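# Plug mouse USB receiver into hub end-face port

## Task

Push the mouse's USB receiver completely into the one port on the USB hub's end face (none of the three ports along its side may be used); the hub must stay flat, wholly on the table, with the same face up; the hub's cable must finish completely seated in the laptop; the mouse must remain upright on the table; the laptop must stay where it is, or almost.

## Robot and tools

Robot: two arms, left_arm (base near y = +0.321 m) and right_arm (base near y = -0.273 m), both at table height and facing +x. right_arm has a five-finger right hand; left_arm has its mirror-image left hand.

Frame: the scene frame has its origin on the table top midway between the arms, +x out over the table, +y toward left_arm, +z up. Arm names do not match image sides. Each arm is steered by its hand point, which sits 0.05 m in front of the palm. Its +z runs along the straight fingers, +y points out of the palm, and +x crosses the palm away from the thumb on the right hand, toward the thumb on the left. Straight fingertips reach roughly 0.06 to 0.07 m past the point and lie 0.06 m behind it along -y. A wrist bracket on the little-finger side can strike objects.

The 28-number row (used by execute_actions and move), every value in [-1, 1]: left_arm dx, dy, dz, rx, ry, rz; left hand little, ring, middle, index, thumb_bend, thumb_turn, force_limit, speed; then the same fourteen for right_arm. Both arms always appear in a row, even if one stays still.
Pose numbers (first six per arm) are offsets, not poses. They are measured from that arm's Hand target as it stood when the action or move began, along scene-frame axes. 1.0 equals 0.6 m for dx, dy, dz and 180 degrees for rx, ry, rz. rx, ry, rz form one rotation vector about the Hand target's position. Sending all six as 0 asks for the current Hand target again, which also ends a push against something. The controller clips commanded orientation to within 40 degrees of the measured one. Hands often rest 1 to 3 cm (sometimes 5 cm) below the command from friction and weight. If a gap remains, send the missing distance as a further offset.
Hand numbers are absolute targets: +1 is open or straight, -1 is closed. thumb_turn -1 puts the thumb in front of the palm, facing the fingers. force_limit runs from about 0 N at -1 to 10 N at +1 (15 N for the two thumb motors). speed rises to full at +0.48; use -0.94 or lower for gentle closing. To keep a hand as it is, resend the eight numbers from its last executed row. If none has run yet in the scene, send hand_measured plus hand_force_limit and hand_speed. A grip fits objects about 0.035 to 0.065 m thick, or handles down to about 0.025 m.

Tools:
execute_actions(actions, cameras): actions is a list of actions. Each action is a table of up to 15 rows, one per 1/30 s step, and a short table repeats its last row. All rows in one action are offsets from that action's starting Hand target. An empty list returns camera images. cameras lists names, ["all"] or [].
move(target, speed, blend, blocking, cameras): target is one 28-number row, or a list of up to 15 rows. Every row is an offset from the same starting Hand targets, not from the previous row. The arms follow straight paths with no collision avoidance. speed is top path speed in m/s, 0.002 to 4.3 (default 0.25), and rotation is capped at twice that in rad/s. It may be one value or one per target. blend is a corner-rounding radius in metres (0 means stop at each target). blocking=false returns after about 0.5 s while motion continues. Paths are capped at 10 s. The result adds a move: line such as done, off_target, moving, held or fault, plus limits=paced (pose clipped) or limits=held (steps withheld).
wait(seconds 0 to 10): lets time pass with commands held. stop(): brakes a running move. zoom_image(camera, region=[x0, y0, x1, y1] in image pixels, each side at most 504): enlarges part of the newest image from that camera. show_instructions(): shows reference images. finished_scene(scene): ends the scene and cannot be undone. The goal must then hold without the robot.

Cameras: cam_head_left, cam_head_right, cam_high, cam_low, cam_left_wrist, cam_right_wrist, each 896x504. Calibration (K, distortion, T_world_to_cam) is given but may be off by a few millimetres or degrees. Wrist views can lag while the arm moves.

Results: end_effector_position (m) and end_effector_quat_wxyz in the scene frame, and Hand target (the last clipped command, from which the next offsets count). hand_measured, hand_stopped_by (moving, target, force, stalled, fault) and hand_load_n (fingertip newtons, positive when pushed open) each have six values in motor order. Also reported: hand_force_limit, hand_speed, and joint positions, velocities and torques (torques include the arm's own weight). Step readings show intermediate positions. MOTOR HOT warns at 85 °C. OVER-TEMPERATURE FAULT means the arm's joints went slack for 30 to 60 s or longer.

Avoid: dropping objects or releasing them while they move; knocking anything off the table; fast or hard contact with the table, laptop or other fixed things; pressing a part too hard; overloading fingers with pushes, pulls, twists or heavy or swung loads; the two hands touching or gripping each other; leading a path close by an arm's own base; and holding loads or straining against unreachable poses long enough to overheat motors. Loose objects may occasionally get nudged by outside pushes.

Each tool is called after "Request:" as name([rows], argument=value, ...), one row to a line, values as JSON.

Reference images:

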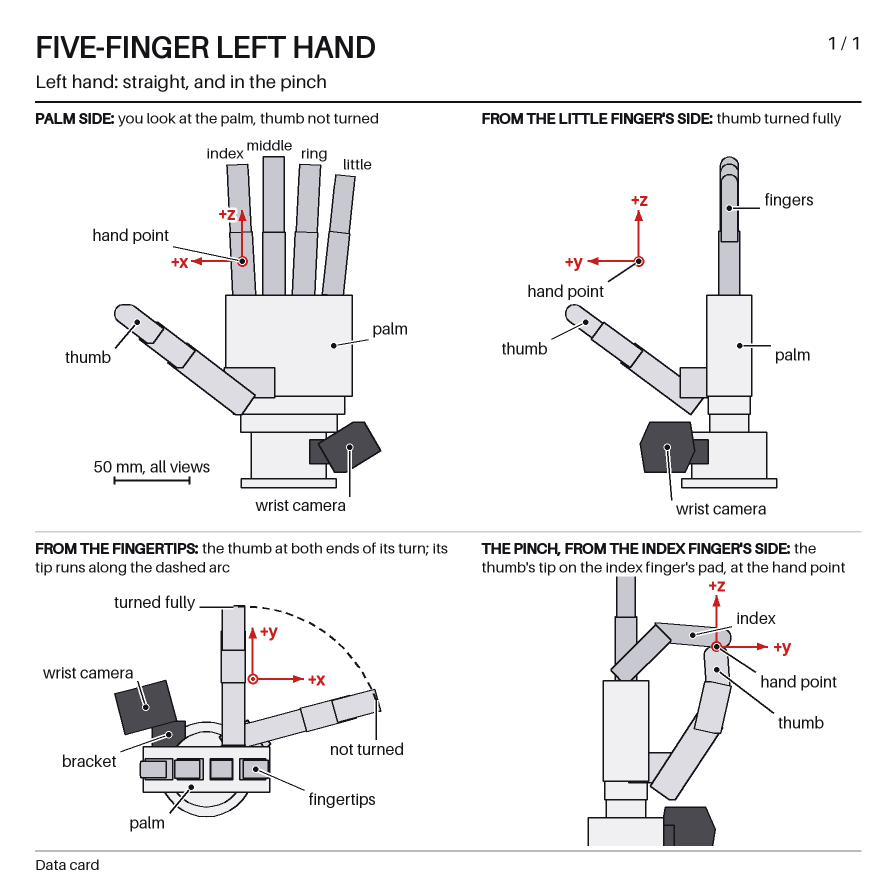

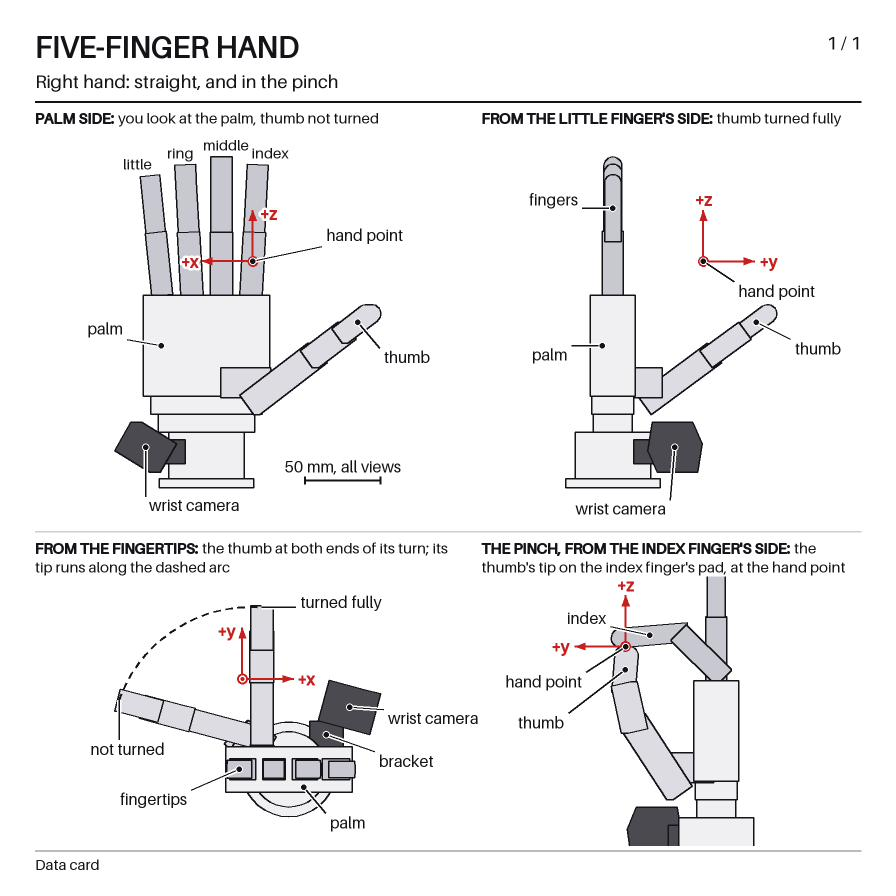

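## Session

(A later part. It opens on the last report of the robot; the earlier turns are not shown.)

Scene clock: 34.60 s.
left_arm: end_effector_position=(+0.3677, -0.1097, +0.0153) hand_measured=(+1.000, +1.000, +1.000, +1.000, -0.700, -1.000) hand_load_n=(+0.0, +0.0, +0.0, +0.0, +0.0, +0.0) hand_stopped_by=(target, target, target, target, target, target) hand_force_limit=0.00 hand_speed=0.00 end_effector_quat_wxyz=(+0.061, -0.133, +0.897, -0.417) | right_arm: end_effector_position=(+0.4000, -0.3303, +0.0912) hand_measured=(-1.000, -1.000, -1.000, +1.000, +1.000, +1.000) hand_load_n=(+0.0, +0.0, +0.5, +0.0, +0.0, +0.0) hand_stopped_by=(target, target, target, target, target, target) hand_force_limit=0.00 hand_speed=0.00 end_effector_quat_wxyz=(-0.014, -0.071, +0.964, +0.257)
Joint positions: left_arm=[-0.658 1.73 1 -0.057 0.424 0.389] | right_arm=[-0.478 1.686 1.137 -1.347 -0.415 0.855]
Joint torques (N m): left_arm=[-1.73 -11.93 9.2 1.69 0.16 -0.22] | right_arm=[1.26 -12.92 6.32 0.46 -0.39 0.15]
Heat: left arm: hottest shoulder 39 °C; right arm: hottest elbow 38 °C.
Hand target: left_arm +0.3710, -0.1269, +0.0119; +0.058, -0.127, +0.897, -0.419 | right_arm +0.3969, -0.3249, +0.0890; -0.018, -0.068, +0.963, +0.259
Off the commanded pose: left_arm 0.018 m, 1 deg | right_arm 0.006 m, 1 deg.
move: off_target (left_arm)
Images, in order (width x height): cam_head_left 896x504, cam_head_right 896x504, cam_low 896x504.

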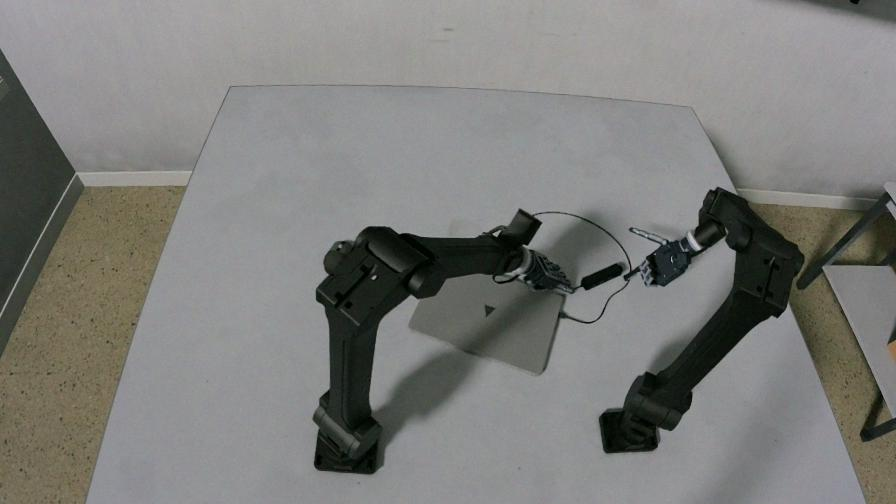

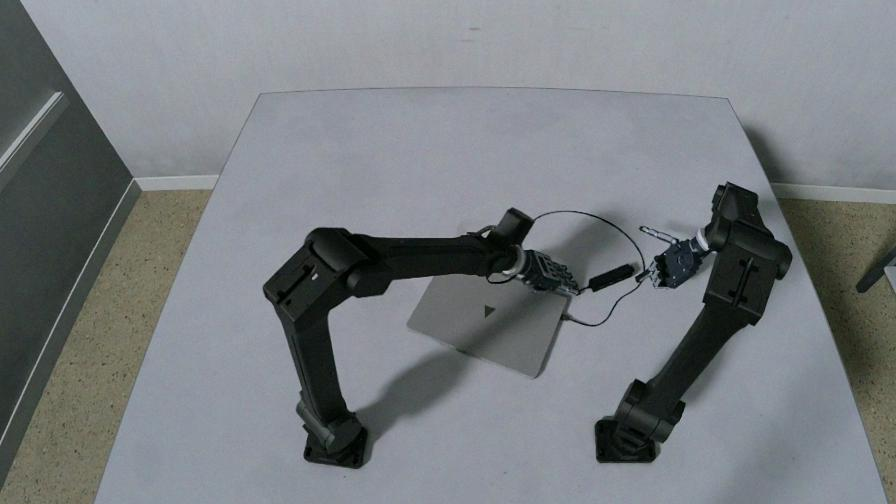

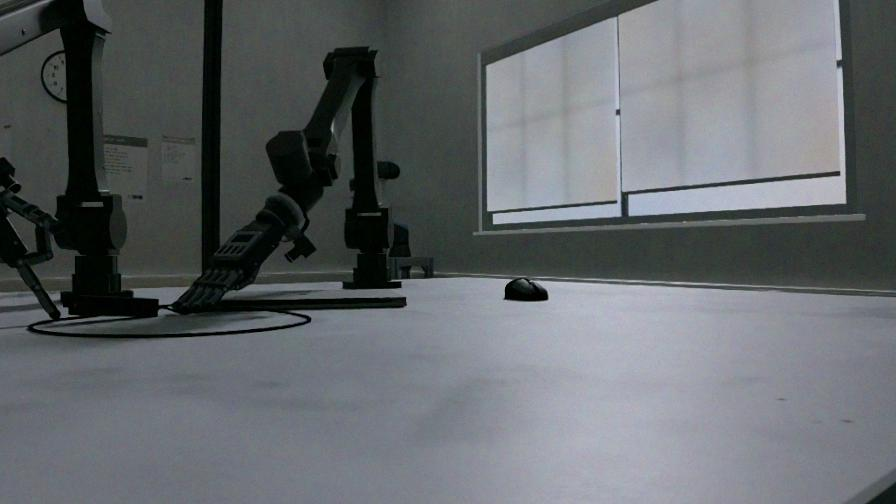

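Request:
move(target=[0.025,0,0.004,0,0,0,1,1,1,1,-0.7,-1,0,0,0.004,-0.040,0.0,0,0,0,-1,-1,-1,1,1,1,0,0], speed=0.05, cameras=["cam_head_left","cam_head_right","cam_low"])

Request:
zoom_image(camera="cam_low", region=[20, 285, 200, 345])

Request:
zoom_image(camera="cam_head_left", region=[560, 250, 660, 310])

Request:
zoom_image(camera="cam_head_right", region=[560, 250, 660, 310])

Scene clock: 37.80 s.
left_arm: end_effector_position=(+0.3748, -0.1183, +0.0166) hand_measured=(+1.000, +1.000, +1.000, +1.000, -0.700, -1.000) hand_load_n=(+0.0, +0.0, -0.5, +0.0, +0.0, +0.0) hand_stopped_by=(target, target, target, target, target, target) hand_force_limit=0.00 hand_speed=0.00 end_effector_quat_wxyz=(+0.057, -0.130, +0.896, -0.420) | right_arm: end_effector_position=(+0.3931, -0.3420, +0.0914) hand_measured=(-1.000, -1.000, -1.000, +1.000, +1.000, +1.000) hand_load_n=(+0.0, +0.0, +0.0, +0.0, +0.0, +0.0) hand_stopped_by=(target, target, target, target, target, target) hand_force_limit=0.00 hand_speed=0.00 end_effector_quat_wxyz=(-0.016, -0.065, +0.964, +0.257)
Joint positions: left_arm=[-0.658 1.752 1.034 -0.066 0.435 0.389] | right_arm=[-0.509 1.686 1.137 -1.361 -0.404 0.835]
Joint torques (N m): left_arm=[-0.32 -12.63 9.59 0.96 0.3 -0.06] | right_arm=[-0.5 -10.4 9.96 -0.34 -0.2 -0.19]
Heat: left arm: hottest shoulder 39 °C; right arm: hottest elbow 38 °C.
Hand target: left_arm +0.3859, -0.1269, +0.0144; +0.058, -0.127, +0.897, -0.419 | right_arm +0.3993, -0.3490, +0.0890; -0.018, -0.068, +0.963, +0.259
Off the commanded pose: left_arm 0.014 m, 0 deg | right_arm 0.010 m, 0 deg.
move: off_target (left_arm)
Images, in order (width x height): cam_head_left 896x504, cam_head_right 896x504, cam_low 896x504.

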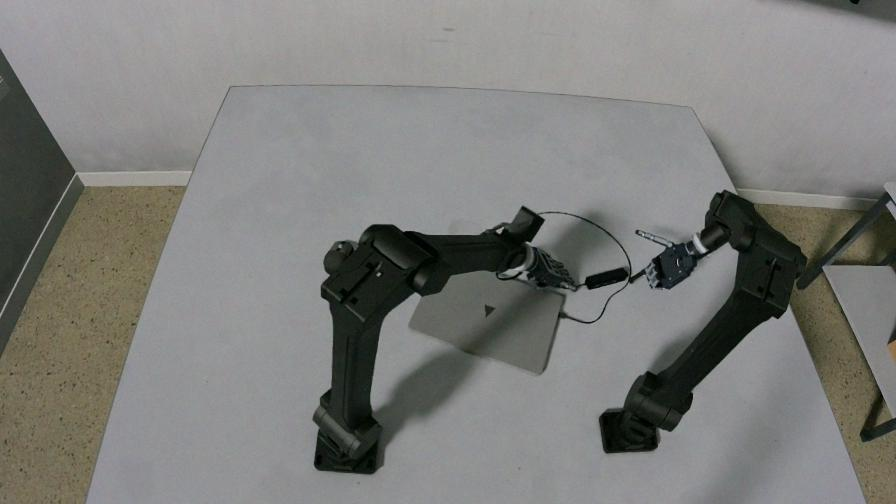

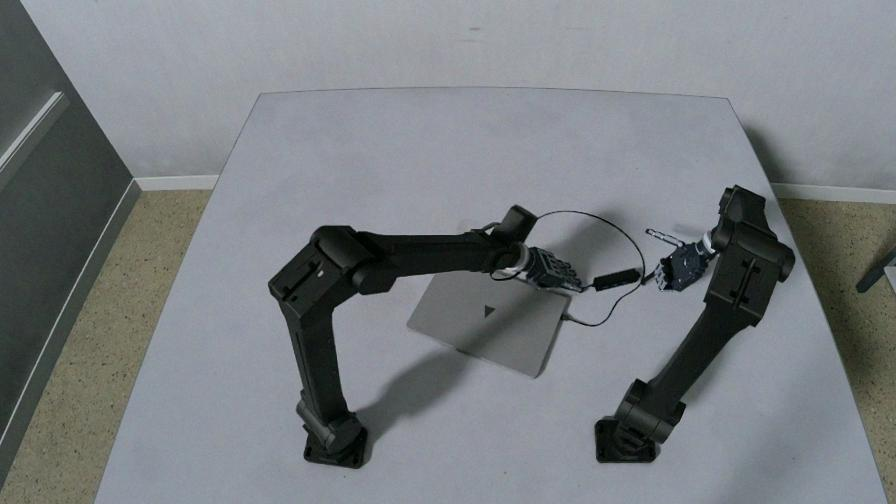

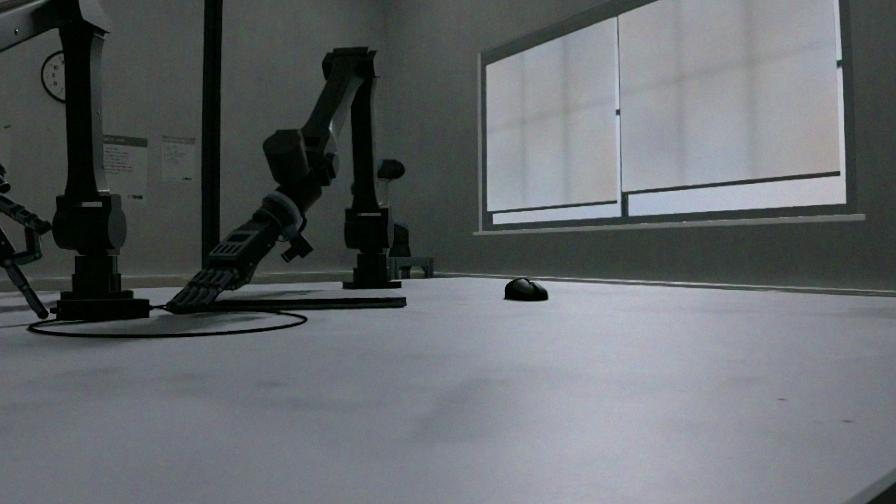

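Scaled by 2.800 from the camera's 896x504 image, which has a finer 1280x720 frame.

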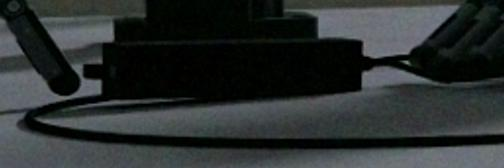

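Scaled by 5.040 from the camera's 896x504 image, which has a finer 1280x720 frame.

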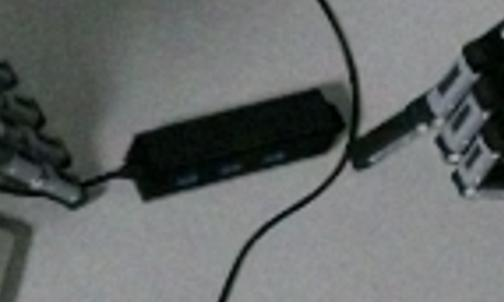

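Scaled by 5.040 from the camera's 896x504 image, which has a finer 1280x720 frame.

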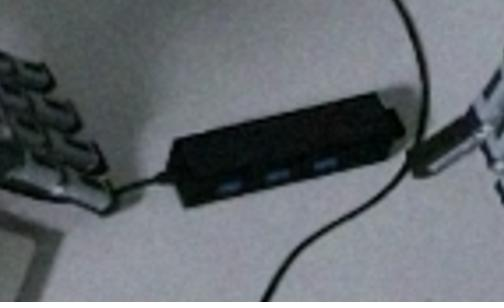

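Request:
move(target=[0.0,0.0,0.09,0,0,0,1,1,1,1,-0.7,-1,0,0,0.006,-0.020,0.02,0,0,0,-1,-1,-1,1,1,1,0,0], speed=0.08, cameras=["cam_head_left","cam_head_right","cam_low","cam_high"])

Request:
zoom_image(camera="cam_low", region=[20, 285, 200, 345])

Request:
zoom_image(camera="cam_head_left", region=[560, 250, 660, 310])

Request:
zoom_image(camera="cam_head_right", region=[560, 250, 660, 310])

Request:
zoom_image(camera="cam_high", region=[320, 110, 460, 230])

Scene clock: 44.37 s.
left_arm: end_effector_position=(+0.3698, -0.1141, +0.0462) hand_measured=(+1.000, +1.000, +1.000, +1.000, -0.700, -1.000) hand_load_n=(+0.0, -0.5, +0.0, +0.0, +0.0, +0.0) hand_stopped_by=(target, target, target, target, target, target) hand_force_limit=0.00 hand_speed=0.00 end_effector_quat_wxyz=(+0.043, -0.136, +0.903, -0.404) | right_arm: end_effector_position=(+0.3898, -0.3485, +0.0994) hand_measured=(-1.000, -1.000, -1.000, +1.000, +1.000, +1.000) hand_load_n=(+0.0, +0.0, +0.0, +0.0, +0.0, +0.0) hand_stopped_by=(target, target, target, target, target, target) hand_force_limit=0.00 hand_speed=0.00 end_effector_quat_wxyz=(-0.024, -0.064, +0.963, +0.262)
Joint positions: left_arm=[-0.658 1.701 1.079 -0.209 0.435 0.389] | right_arm=[-0.526 1.69 1.16 -1.406 -0.398 0.815]
Joint torques (N m): left_arm=[-0.32 -15.68 10.39 0.99 0.28 -0.06] | right_arm=[-0.91 -10.7 11.92 -0.21 -0.22 -0.14]
Heat: left arm: hottest elbow 39 °C; right arm: hottest elbow 38 °C.
Hand target: left_arm +0.3861, -0.1269, +0.0685; +0.058, -0.127, +0.897, -0.419 | right_arm +0.4028, -0.3609, +0.1010; -0.018, -0.068, +0.963, +0.259
Off the commanded pose: left_arm 0.030 m, 3 deg | right_arm 0.018 m, 1 deg.
move: off_target (left_arm, right_arm)
Images, in order (width x height): cam_head_left 896x504, cam_head_right 896x504, cam_high 896x504, cam_low 896x504.

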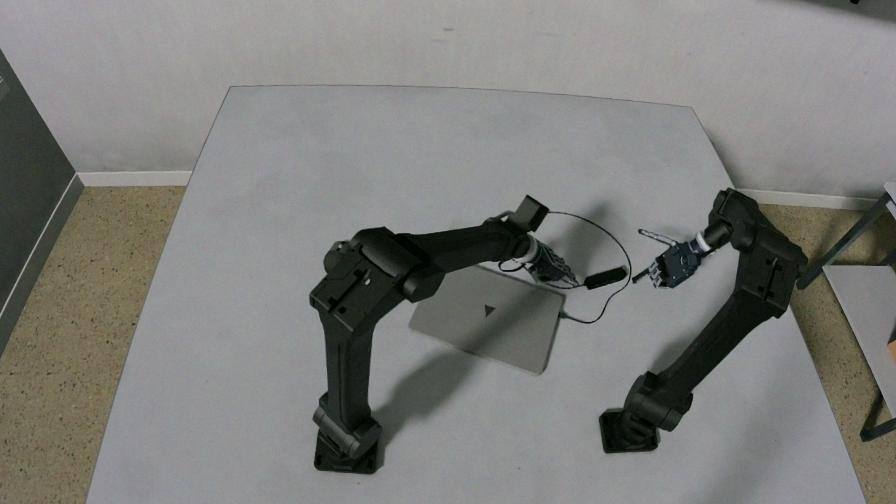

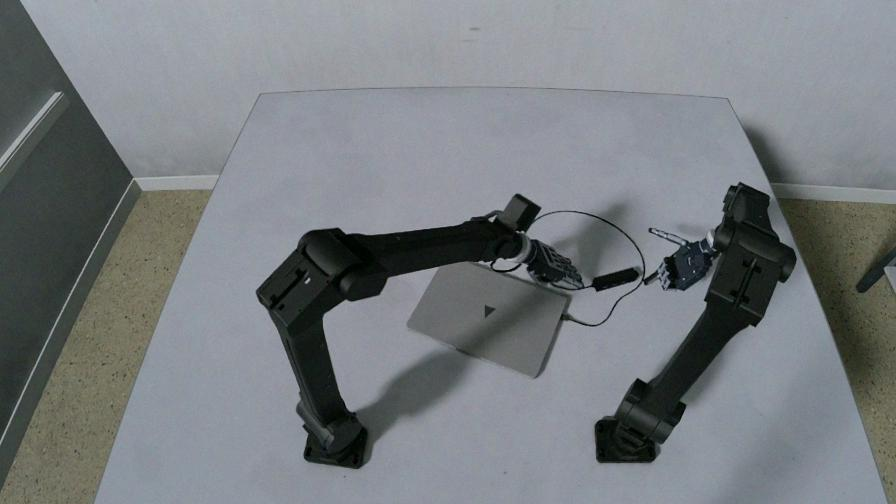

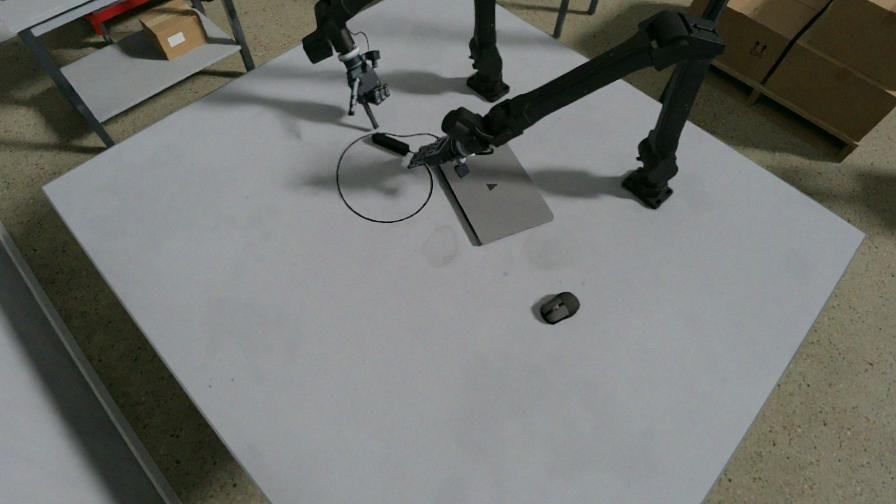

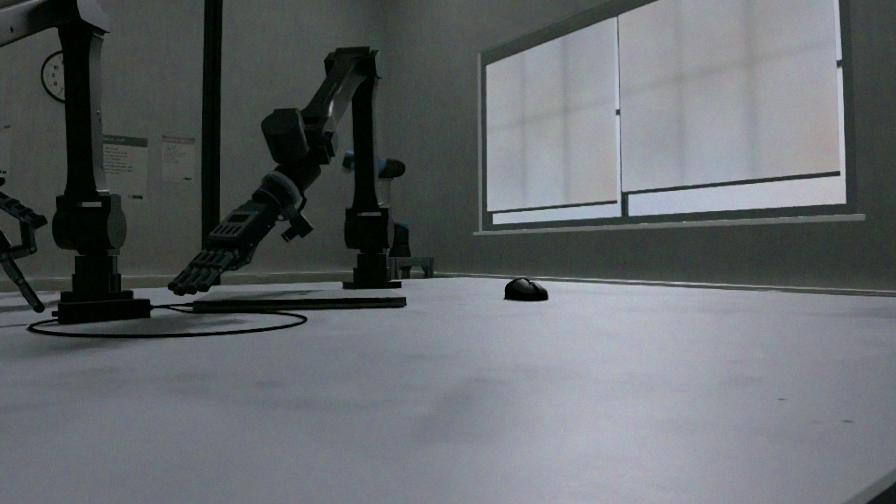

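Scaled by 2.800 from the camera's 896x504 image, which has a finer 1280x720 frame.

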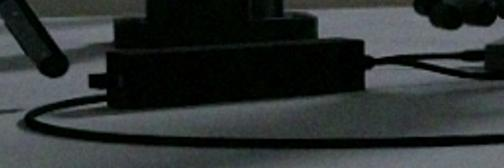

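Scaled by 5.040 from the camera's 896x504 image, which has a finer 1280x720 frame.

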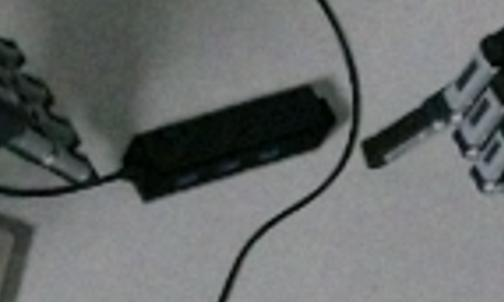

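Scaled by 5.040 from the camera's 896x504 image, which has a finer 1280x720 frame.

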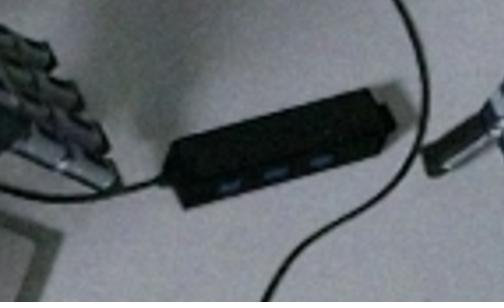

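Scaled by 3.600 from the camera's 896x504 image, which has a finer 1280x720 frame.

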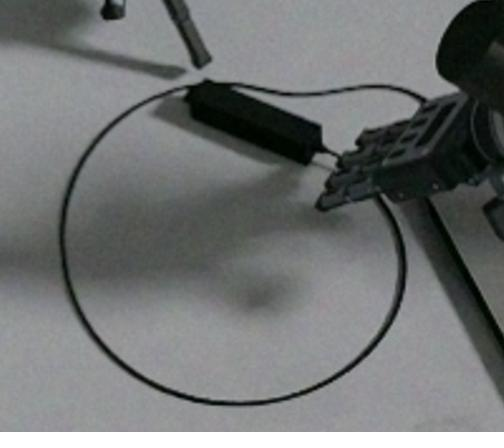

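Request:
move(target=[-0.0253,-0.0503,-0.0142,0,0,0.0472,1,1,1,1,-0.7,-1,0,0,0.0487,0.0082,0.0,0,0,0.0444,-1,-1,-1,1,1,1,0,0], speed=0.08, cameras=["cam_head_left","cam_head_right","cam_low"])

Request:
zoom_image(camera="cam_low", region=[20, 285, 200, 345])

Request:
zoom_image(camera="cam_head_left", region=[560, 250, 660, 310])

Request:
zoom_image(camera="cam_head_right", region=[560, 250, 660, 310])

Scene clock: 52.90 s.
left_arm: end_effector_position=(+0.3670, -0.1428, +0.0493) hand_measured=(+1.000, +1.000, +1.000, +1.000, -0.700, -1.000) hand_load_n=(+0.0, +0.0, +0.0, -0.5, +0.0, +0.0) hand_stopped_by=(target, target, target, target, target, target) hand_force_limit=0.00 hand_speed=0.00 end_effector_quat_wxyz=(+0.084, -0.197, +0.891, -0.399) | right_arm: end_effector_position=(+0.4177, -0.3509, +0.1011) hand_measured=(-1.000, -1.000, -1.000, +1.000, +1.000, +1.000) hand_load_n=(+0.0, +0.5, +0.0, +0.0, +0.0, +0.0) hand_stopped_by=(target, target, target, target, target, target) hand_force_limit=0.00 hand_speed=0.00 end_effector_quat_wxyz=(-0.039, -0.124, +0.957, +0.260)
Joint positions: left_arm=[-0.734 1.701 1.079 -0.141 0.266 0.235] | right_arm=[-0.479 1.788 1.3 -1.474 -0.37 0.739]
Joint torques (N m): left_arm=[-1.2 -15.09 8.75 2.29 0.1 -0.18] | right_arm=[1.79 -12.4 12 -0.35 -0.16 -0.07]
Heat: left arm: hottest elbow 40 °C; right arm: hottest elbow 38 °C.
Hand target: left_arm +0.3708, -0.1571, +0.0600; +0.089, -0.193, +0.886, -0.413 | right_arm +0.4322, -0.3561, +0.1012; -0.036, -0.135, +0.956, +0.257
Off the commanded pose: left_arm 0.018 m, 2 deg | right_arm 0.015 m, 1 deg.
move: off_target (left_arm, right_arm)
Images, in order (width x height): cam_head_left 896x504, cam_head_right 896x504, cam_low 896x504.

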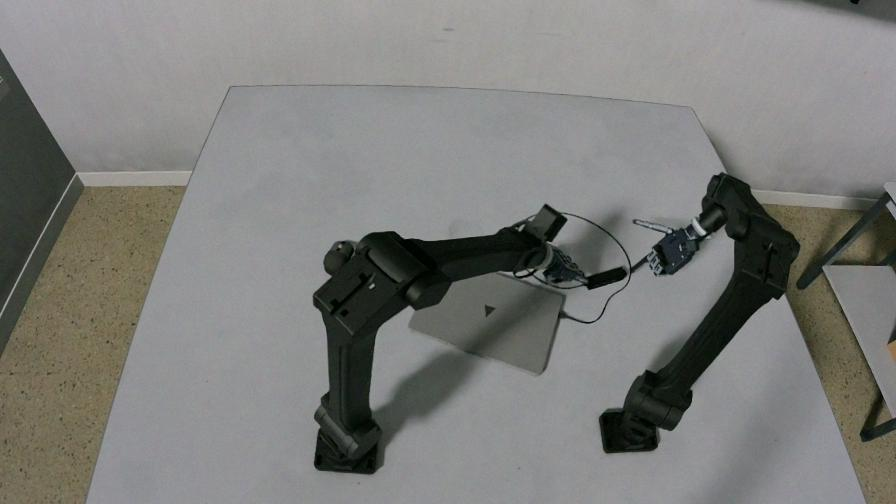

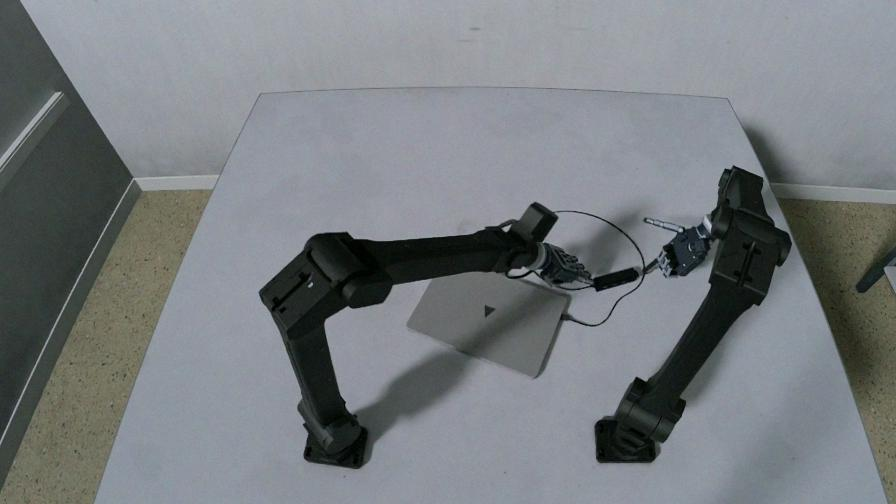

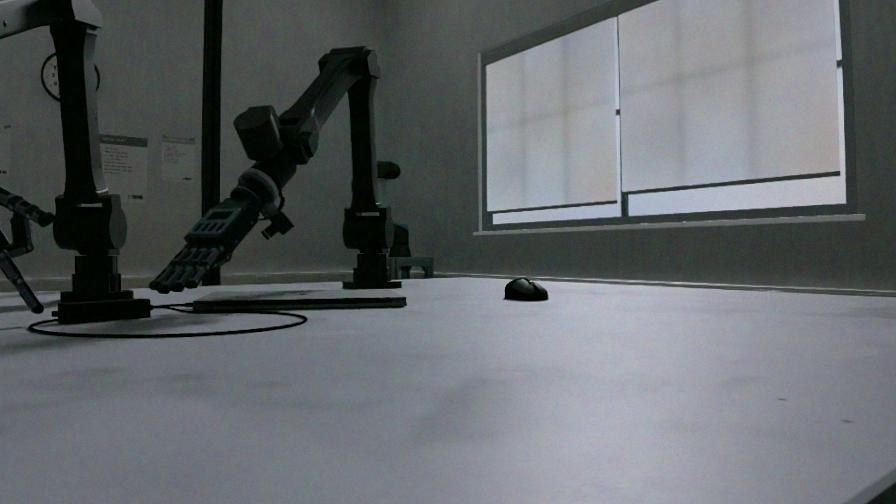

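Scaled by 2.800 from the camera's 896x504 image, which has a finer 1280x720 frame.

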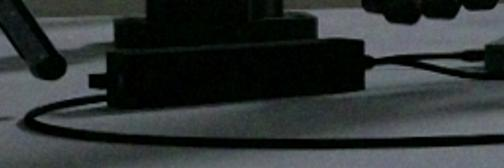

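Scaled by 5.040 from the camera's 896x504 image, which has a finer 1280x720 frame.

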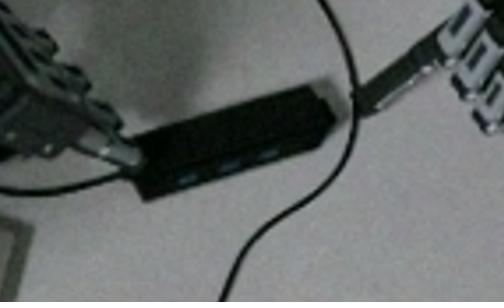

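Scaled by 5.040 from the camera's 896x504 image, which has a finer 1280x720 frame.

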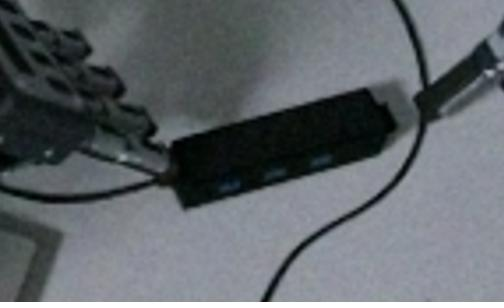

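Request:
move(target=[-0.0138,0.0117,-0.0633,0,0,0,1,1,1,1,-0.7,-1,0,0,-0.0142,0.0052,-0.0187,0,0,0,-1,-1,-1,1,1,1,0,0], speed=0.06, cameras=["cam_head_left","cam_head_right","cam_low"])

Request:
zoom_image(camera="cam_low", region=[20, 285, 200, 345])

Request:
zoom_image(camera="cam_head_left", region=[560, 250, 660, 310])

Request:
zoom_image(camera="cam_head_right", region=[560, 250, 660, 310])

Scene clock: 57.17 s.
left_arm: end_effector_position=(+0.3694, -0.1454, +0.0316) hand_measured=(+1.000, +1.000, +1.000, +1.000, -0.700, -1.000) hand_load_n=(+0.0, +0.0, +0.0, +0.0, +0.0, +0.0) hand_stopped_by=(target, target, target, target, target, target) hand_force_limit=0.00 hand_speed=0.00 end_effector_quat_wxyz=(+0.094, -0.193, +0.884, -0.415) | right_arm: end_effector_position=(+0.4206, -0.3528, +0.0990) hand_measured=(-1.000, -1.000, -1.000, +1.000, +1.000, +1.000) hand_load_n=(+0.0, +0.0, +0.0, +0.0, +0.0, +0.0) hand_stopped_by=(target, target, target, target, target, target) hand_force_limit=0.00 hand_speed=0.00 end_effector_quat_wxyz=(-0.032, -0.127, +0.958, +0.255)
Joint positions: left_arm=[-0.734 1.728 1.039 -0.032 0.263 0.233] | right_arm=[-0.479 1.788 1.3 -1.456 -0.369 0.735]
Joint torques (N m): left_arm=[-1.32 -13.92 6.54 2.22 0.09 -0.21] | right_arm=[1.38 -11.46 8.49 0.57 -0.2 -0.11]
Heat: left arm: hottest elbow 41 °C; right arm: hottest elbow 39 °C.
Hand target: left_arm +0.3626, -0.1501, +0.0219; +0.089, -0.193, +0.886, -0.413 | right_arm +0.4237, -0.3529, +0.0900; -0.036, -0.135, +0.956, +0.257
Off the commanded pose: left_arm 0.013 m, 1 deg | right_arm 0.010 m, 1 deg.
move: off_target (left_arm)
Images, in order (width x height): cam_head_left 896x504, cam_head_right 896x504, cam_low 896x504.

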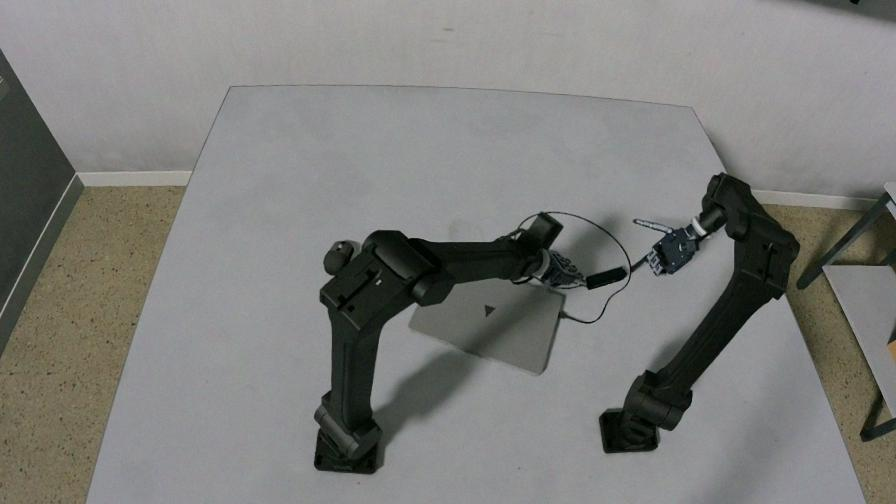

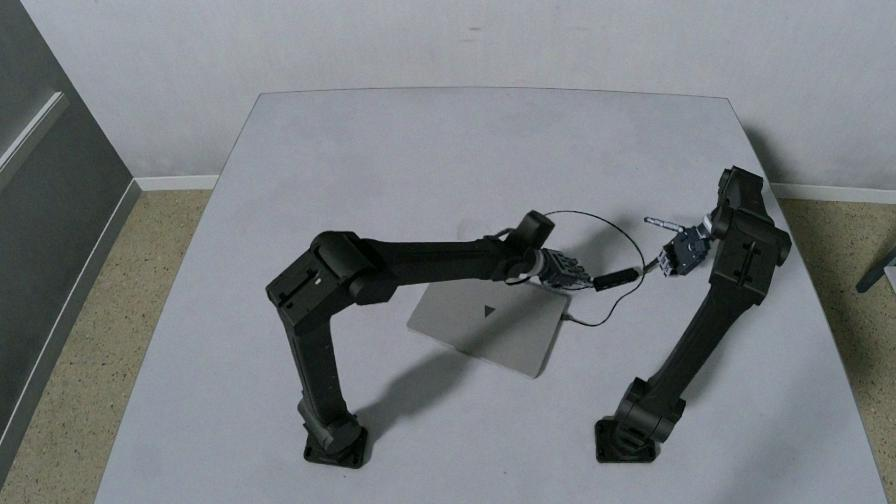

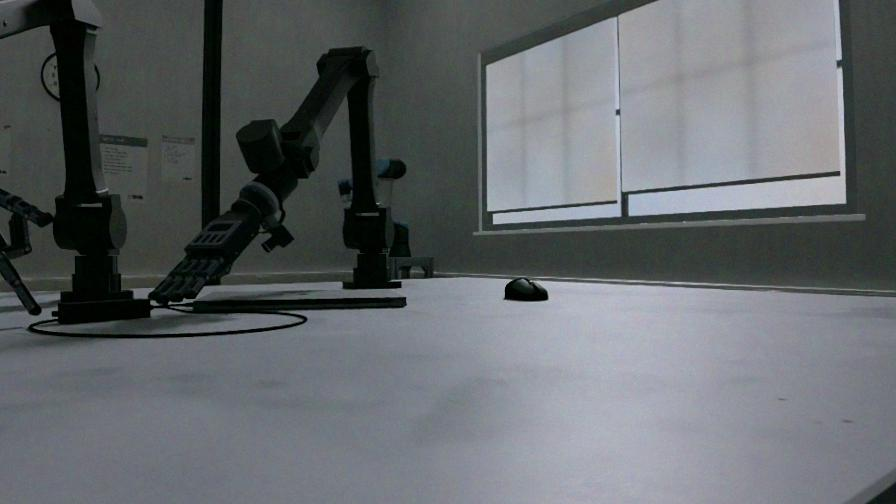

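Scaled by 2.800 from the camera's 896x504 image, which has a finer 1280x720 frame.

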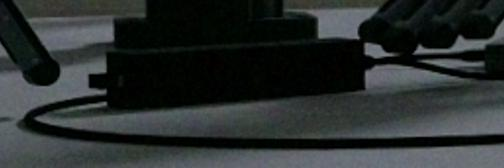

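Scaled by 5.040 from the camera's 896x504 image, which has a finer 1280x720 frame.

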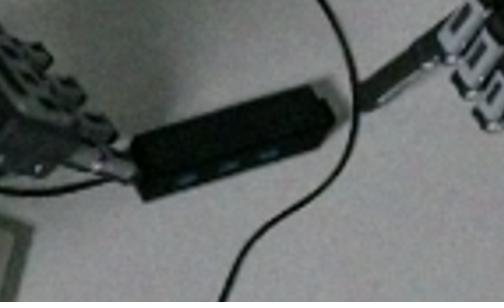

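Scaled by 5.040 from the camera's 896x504 image, which has a finer 1280x720 frame.

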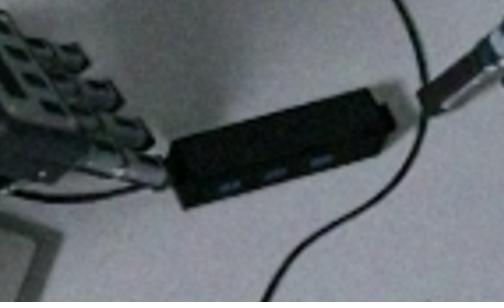

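Request:
move(target=[-0.0142,0.0092,-0.0165,0,0,0,1,1,1,1,-0.7,-1,0,0,0,0,-0.010,0,0,0,-1,-1,-1,1,1,1,0,0], speed=0.05, cameras=["cam_head_left","cam_head_right","cam_low"])

Request:
zoom_image(camera="cam_low", region=[20, 285, 200, 345])

Request:
zoom_image(camera="cam_head_left", region=[560, 250, 660, 310])

Request:
zoom_image(camera="cam_head_right", region=[560, 250, 660, 310])

Scene clock: 60.13 s.
left_arm: end_effector_position=(+0.3642, -0.1425, +0.0240) hand_measured=(+1.000, +1.000, +1.000, +1.000, -0.700, -1.000) hand_load_n=(+0.0, +0.0, +0.0, +0.0, +0.0, +0.0) hand_stopped_by=(target, target, target, target, target, target) hand_force_limit=0.00 hand_speed=0.00 end_effector_quat_wxyz=(+0.096, -0.194, +0.882, -0.418) | right_arm: end_effector_position=(+0.4231, -0.3542, +0.0968) hand_measured=(-1.000, -1.000, -1.000, +1.000, +1.000, +1.000) hand_load_n=(+0.0, +0.0, +0.0, +0.0, +0.0, -0.5) hand_stopped_by=(target, target, target, target, target, target) hand_force_limit=0.00 hand_speed=0.00 end_effector_quat_wxyz=(-0.027, -0.129, +0.959, +0.251)
Joint positions: left_arm=[-0.737 1.728 1.007 0.008 0.261 0.229] | right_arm=[-0.479 1.79 1.3 -1.442 -0.369 0.735]
Joint torques (N m): left_arm=[-1.44 -13.86 5.93 2.21 0.05 -0.2] | right_arm=[1.67 -11.4 7.79 0.46 -0.17 -0.1]
Heat: left arm: hottest elbow 41 °C; right arm: hottest elbow 39 °C.
Hand target: left_arm +0.3539, -0.1446, +0.0120; +0.089, -0.193, +0.886, -0.413 | right_arm +0.4237, -0.3529, +0.0839; -0.036, -0.135, +0.956, +0.257
Off the commanded pose: left_arm 0.016 m, 1 deg | right_arm 0.013 m, 1 deg.
move: off_target (left_arm, right_arm)
Images, in order (width x height): cam_head_left 896x504, cam_head_right 896x504, cam_low 896x504.

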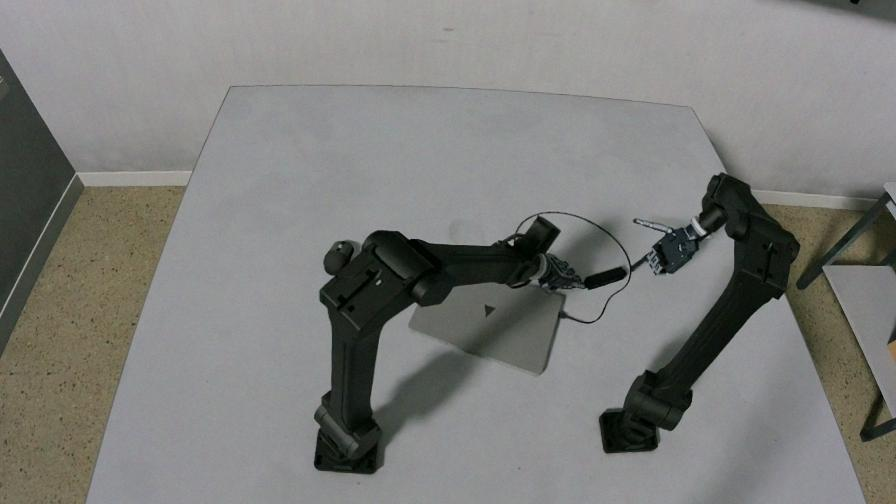

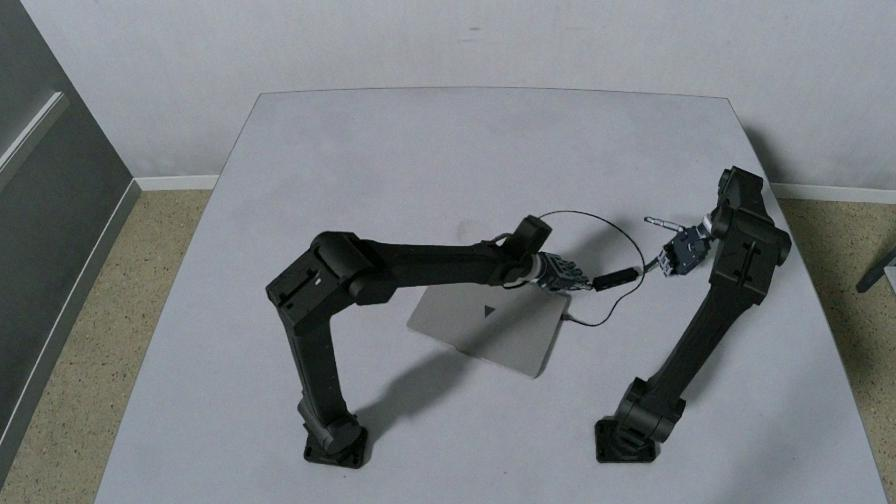

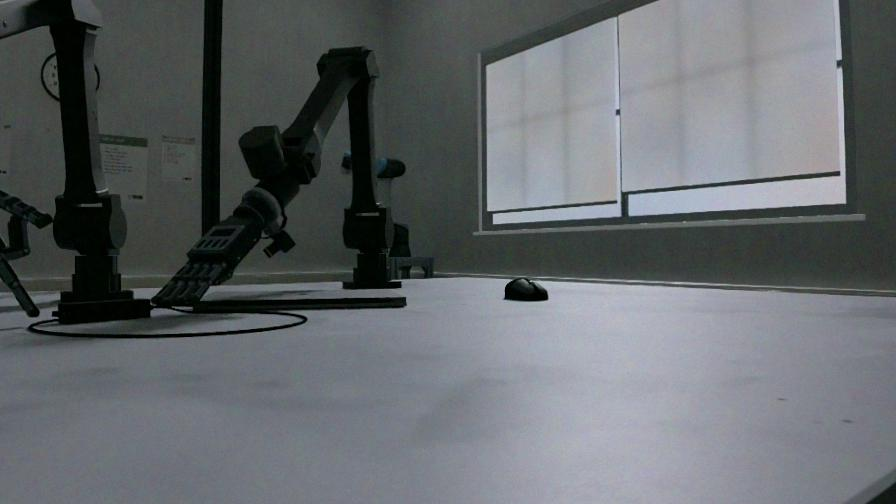

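Scaled by 2.800 from the camera's 896x504 image, which has a finer 1280x720 frame.

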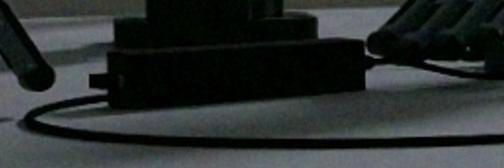

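Scaled by 5.040 from the camera's 896x504 image, which has a finer 1280x720 frame.

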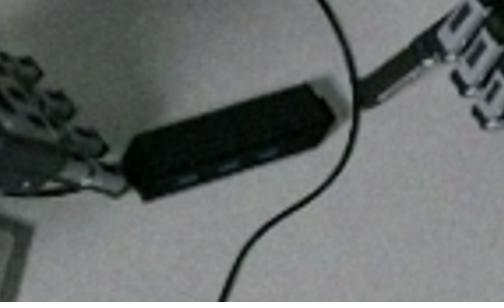

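Scaled by 5.040 from the camera's 896x504 image, which has a finer 1280x720 frame.

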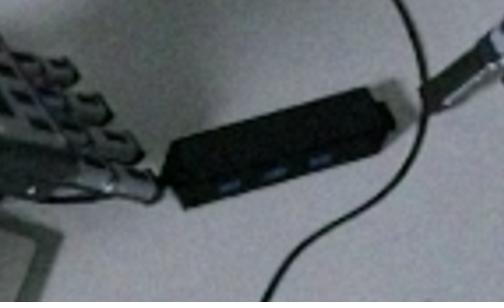

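Request:
zoom_image(camera="cam_low", region=[130, 280, 200, 325])

Request:
zoom_image(camera="cam_head_left", region=[565, 265, 605, 300])

Request:
zoom_image(camera="cam_head_right", region=[575, 265, 615, 300])

Scaled by 7.200 from the camera's 896x504 image, which has a finer 1280x720 frame.

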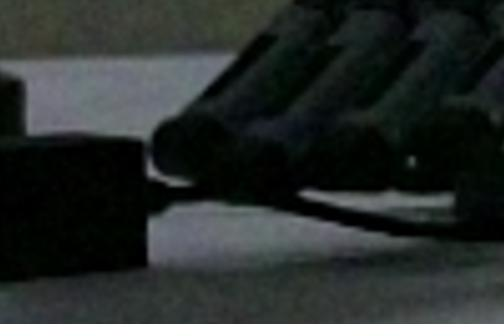

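Scaled by 12.600 from the camera's 896x504 image, which has a finer 1280x720 frame.

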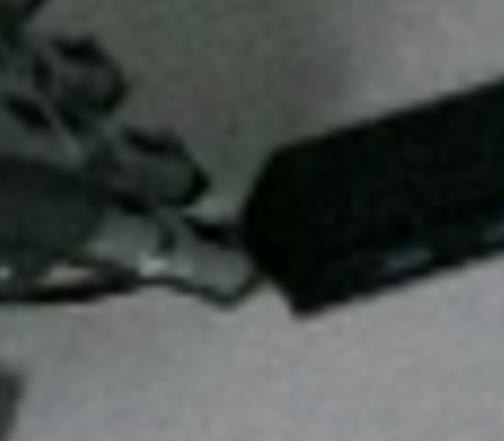

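Scaled by 12.600 from the camera's 896x504 image, which has a finer 1280x720 frame.

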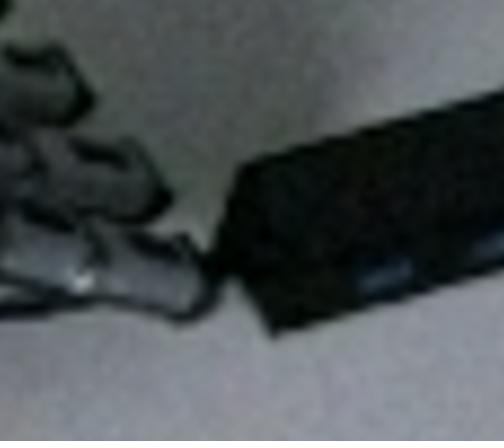

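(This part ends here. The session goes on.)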